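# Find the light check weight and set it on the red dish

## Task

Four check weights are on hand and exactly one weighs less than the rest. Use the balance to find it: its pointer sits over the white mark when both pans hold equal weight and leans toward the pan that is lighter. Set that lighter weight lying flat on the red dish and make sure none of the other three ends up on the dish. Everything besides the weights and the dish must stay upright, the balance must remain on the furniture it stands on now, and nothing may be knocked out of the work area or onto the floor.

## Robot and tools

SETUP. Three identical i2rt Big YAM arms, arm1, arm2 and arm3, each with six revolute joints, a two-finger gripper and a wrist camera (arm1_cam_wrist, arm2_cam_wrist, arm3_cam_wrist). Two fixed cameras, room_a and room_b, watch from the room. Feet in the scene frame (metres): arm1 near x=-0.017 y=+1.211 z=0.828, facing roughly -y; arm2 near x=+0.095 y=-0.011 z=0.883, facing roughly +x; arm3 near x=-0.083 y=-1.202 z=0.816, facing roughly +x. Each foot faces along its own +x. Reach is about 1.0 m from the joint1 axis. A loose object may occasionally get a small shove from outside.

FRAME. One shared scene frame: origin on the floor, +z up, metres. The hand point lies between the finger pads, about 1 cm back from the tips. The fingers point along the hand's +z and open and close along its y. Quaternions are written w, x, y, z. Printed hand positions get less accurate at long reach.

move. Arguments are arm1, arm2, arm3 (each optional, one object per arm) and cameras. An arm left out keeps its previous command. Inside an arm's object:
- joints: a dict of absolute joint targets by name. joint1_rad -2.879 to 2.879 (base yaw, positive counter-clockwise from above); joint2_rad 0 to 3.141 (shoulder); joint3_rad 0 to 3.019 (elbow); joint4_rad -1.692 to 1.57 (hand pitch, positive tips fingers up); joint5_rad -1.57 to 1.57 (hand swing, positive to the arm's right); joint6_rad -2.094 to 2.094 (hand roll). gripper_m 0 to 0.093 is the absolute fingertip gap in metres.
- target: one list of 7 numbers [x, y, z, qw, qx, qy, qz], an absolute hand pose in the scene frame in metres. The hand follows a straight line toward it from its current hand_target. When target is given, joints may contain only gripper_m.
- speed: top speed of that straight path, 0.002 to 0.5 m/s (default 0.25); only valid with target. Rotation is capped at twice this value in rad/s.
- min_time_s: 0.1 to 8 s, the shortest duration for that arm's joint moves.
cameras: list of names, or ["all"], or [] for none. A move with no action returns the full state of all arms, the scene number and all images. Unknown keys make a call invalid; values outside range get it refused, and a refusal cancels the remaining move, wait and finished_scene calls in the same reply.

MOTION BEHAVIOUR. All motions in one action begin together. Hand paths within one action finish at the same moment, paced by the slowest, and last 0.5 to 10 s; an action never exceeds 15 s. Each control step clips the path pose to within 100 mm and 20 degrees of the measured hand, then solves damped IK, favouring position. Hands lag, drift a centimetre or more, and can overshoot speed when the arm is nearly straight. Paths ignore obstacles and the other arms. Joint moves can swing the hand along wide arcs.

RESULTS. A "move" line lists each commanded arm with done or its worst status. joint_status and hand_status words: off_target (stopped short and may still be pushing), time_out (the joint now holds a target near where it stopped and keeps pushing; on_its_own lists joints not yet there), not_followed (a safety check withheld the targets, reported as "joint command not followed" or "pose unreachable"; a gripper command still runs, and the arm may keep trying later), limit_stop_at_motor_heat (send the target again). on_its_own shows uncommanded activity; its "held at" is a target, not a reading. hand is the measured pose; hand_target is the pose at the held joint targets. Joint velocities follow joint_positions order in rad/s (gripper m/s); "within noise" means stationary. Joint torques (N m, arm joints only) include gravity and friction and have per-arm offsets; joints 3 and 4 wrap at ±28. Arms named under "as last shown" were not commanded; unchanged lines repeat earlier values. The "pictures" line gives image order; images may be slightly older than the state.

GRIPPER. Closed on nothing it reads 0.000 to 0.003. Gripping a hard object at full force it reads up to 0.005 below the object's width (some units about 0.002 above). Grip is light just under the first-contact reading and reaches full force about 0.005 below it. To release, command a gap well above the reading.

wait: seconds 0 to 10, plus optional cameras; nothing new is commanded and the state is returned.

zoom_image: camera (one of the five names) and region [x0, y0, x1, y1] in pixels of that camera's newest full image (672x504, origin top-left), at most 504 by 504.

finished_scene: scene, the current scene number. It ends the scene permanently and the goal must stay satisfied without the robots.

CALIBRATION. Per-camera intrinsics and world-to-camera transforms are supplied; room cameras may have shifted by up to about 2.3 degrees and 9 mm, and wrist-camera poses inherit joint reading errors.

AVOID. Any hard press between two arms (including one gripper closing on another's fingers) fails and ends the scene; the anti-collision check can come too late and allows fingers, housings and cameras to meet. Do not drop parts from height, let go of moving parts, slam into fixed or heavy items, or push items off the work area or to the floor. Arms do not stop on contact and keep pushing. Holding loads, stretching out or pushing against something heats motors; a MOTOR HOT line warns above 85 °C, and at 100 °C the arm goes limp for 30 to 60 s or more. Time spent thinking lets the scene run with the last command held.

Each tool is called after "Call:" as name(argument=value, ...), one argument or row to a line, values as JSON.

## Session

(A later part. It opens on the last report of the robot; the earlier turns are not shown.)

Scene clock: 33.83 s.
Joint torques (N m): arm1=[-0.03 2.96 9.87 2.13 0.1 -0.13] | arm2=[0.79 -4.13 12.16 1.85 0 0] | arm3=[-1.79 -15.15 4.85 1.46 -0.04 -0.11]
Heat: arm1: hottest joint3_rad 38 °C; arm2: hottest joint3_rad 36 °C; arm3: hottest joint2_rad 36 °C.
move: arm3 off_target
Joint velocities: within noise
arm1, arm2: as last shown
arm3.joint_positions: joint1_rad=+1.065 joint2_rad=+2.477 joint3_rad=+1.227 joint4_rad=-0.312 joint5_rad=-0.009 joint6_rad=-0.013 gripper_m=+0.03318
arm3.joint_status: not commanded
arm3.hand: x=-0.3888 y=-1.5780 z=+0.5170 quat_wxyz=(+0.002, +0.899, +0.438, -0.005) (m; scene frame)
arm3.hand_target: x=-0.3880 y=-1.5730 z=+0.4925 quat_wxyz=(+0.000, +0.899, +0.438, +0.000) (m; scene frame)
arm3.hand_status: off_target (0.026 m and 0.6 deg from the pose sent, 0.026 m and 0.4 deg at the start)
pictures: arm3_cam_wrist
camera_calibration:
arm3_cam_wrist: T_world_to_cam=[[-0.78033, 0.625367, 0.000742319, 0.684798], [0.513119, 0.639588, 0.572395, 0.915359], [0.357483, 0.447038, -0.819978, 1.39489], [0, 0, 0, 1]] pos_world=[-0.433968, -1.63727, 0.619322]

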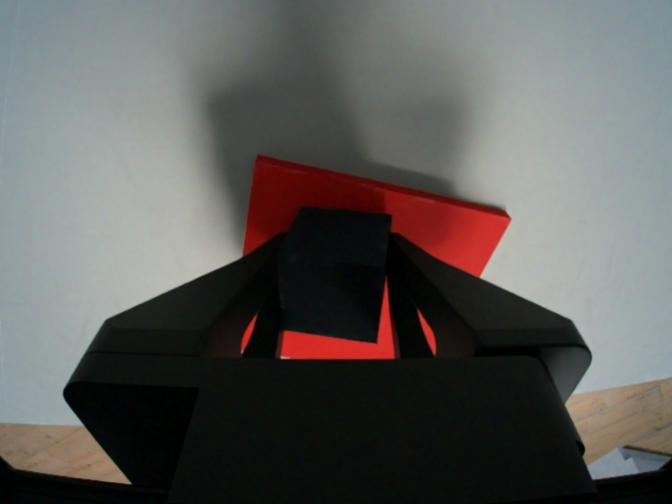

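Contact (z unchanged). Ease and release.

Call:
move(
  arm3={"target":[-0.389,-1.575,0.501,0,-0.8988,-0.4384,0],"speed":0.04},
)

Call:
move(
  arm3={"joints":{"gripper_m":0.06}},
)

Call:
move(
  arm3={"target":[-0.392,-1.578,0.66,0,-0.8988,-0.4384,0],"speed":0.12},
  cameras=["arm3_cam_wrist","room_b","room_a"],
)

Call:
zoom_image(
  camera="room_b",
  region=[60, 240, 270, 360],
)

Scene clock: 35.03 s.
Joint torques (N m): arm1=[-0.5 3.25 9.89 2.1 0.04 -0.12] | arm2=[0.67 -4.42 12.16 1.87 -0.02 -0.01] | arm3=[-1.73 -16.62 4.27 0.9 -0.04 -0.11]
Heat: arm1: hottest joint3_rad 38 °C; arm2: hottest joint3_rad 36 °C; arm3: hottest joint2_rad 36 °C.
move: arm3 off_target
Joint velocities: within noise
arm1: as last shown
arm2.joint_positions: joint1_rad=+0.310 joint2_rad=+0.912 joint3_rad=+1.289 joint4_rad=-1.308 joint5_rad=+0.000 joint6_rad=+0.008 gripper_m=+0.09398
arm2.joint_status: not commanded
arm2.hand: x=-0.2419 y=-0.1058 z=+1.2938 quat_wxyz=(+0.036, +0.943, +0.121, -0.309) (m; scene frame)
arm2.hand_target: x=-0.2413 y=-0.1021 z=+1.3046 quat_wxyz=(+0.034, +0.938, +0.120, -0.324) (m; scene frame)
arm2.hand_status: not commanded
arm3.joint_positions: joint1_rad=+1.065 joint2_rad=+2.477 joint3_rad=+1.227 joint4_rad=-0.312 joint5_rad=-0.009 joint6_rad=-0.013 gripper_m=+0.03318
arm3.joint_status: not commanded
arm3.hand: x=-0.3888 y=-1.5780 z=+0.5170 quat_wxyz=(+0.002, +0.899, +0.438, -0.005) (m; scene frame)
arm3.hand_target: x=-0.3886 y=-1.5746 z=+0.5016 quat_wxyz=(+0.000, +0.899, +0.438, +0.000) (m; scene frame)
arm3.hand_status: off_target (0.016 m and 0.6 deg from the pose sent, 0.016 m and 0.6 deg at the start)
pictures: none

Scene clock: 35.67 s.
Joint torques (N m): arm1=[-0.44 2.84 9.84 2.17 0.09 -0.14] | arm2=[0.44 -4.25 12.11 1.8 -0.02 0] | arm3=[-1.55 -16.91 4.18 0.91 -0.04 -0.1]
Heat: arm1: hottest joint3_rad 38 °C; arm2: hottest joint3_rad 37 °C; arm3: hottest joint2_rad 36 °C.
move: arm3 done
Joint velocities: within noise
arm1, arm2: as last shown
arm3.joint_positions: joint1_rad=+1.065 joint2_rad=+2.479 joint3_rad=+1.228 joint4_rad=-0.312 joint5_rad=-0.009 joint6_rad=-0.013 gripper_m=+0.05986
arm3.joint_status: all done
arm3.hand: x=-0.3886 y=-1.5778 z=+0.5161 quat_wxyz=(+0.001, +0.899, +0.438, -0.005) (m; scene frame)
arm3.hand_target: x=-0.3886 y=-1.5746 z=+0.5016 quat_wxyz=(+0.000, +0.899, +0.438, +0.000) (m; scene frame)
arm3.hand_status: not commanded
pictures: none

Scene clock: 37.73 s.
Joint torques (N m): arm1=[-0.32 3.08 9.77 2.19 0.09 -0.14] | arm2=[0.73 -4.19 12.11 1.87 -0.01 0] | arm3=[-2.08 -18.96 4.12 0.24 -0.03 -0.14]
Heat: arm1: hottest joint3_rad 38 °C; arm2: hottest joint3_rad 37 °C; arm3: hottest joint2_rad 36 °C.
move: arm3 done
Joint velocities: within noise
arm1, arm2: as last shown
arm3.joint_positions: joint1_rad=+1.064 joint2_rad=+2.146 joint3_rad=+1.137 joint4_rad=-0.559 joint5_rad=-0.009 joint6_rad=-0.015 gripper_m=+0.05993
arm3.joint_status: not commanded
arm3.hand: x=-0.3909 y=-1.5824 z=+0.6573 quat_wxyz=(+0.000, +0.899, +0.438, -0.003) (m; scene frame)
arm3.hand_target: x=-0.3919 y=-1.5780 z=+0.6599 quat_wxyz=(+0.000, +0.899, +0.438, +0.000) (m; scene frame)
arm3.hand_status: done (0.005 m and 0.3 deg from the pose sent, 0.144 m and 0.6 deg at the start)
pictures: arm3_cam_wrist, room_a, room_b
camera_calibration:
arm3_cam_wrist: T_world_to_cam=[[-0.780756, 0.624836, 0.000724911, 0.684778], [0.510769, 0.637556, 0.576747, 0.831923], [0.35991, 0.450669, -0.816922, 1.51732], [0, 0, 0, 1]] pos_world=[-0.436375, -1.64208, 0.759225]

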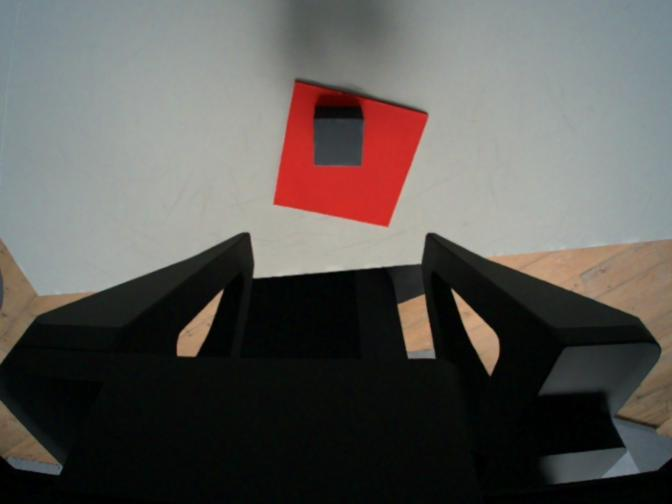

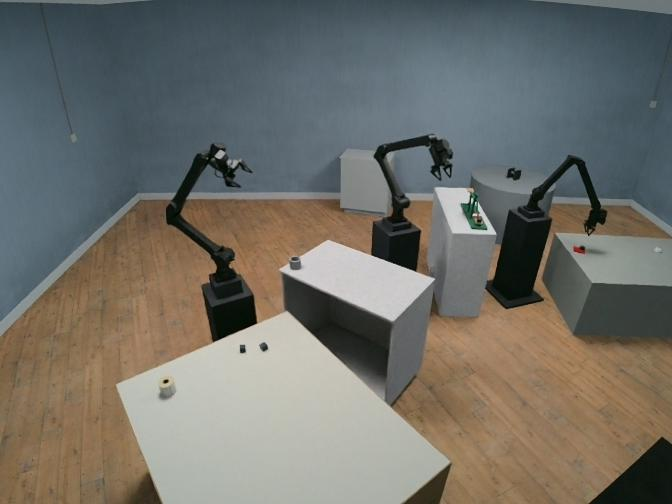

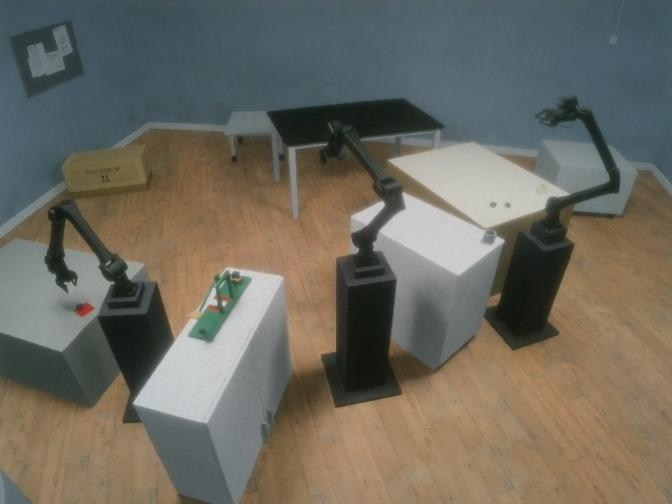

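Scaled by 2.400 from the camera's 672x504 image, which has a finer 960x720 frame.

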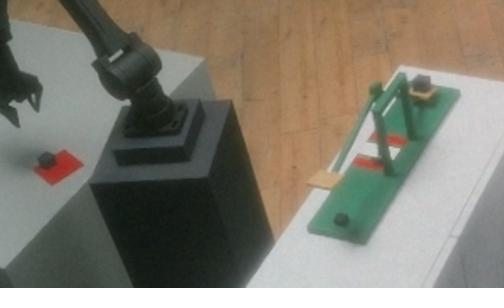

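Weight flat on the dish.

Call:
finished_scene(
  scene=2,
)

The scene is finished: the task was done.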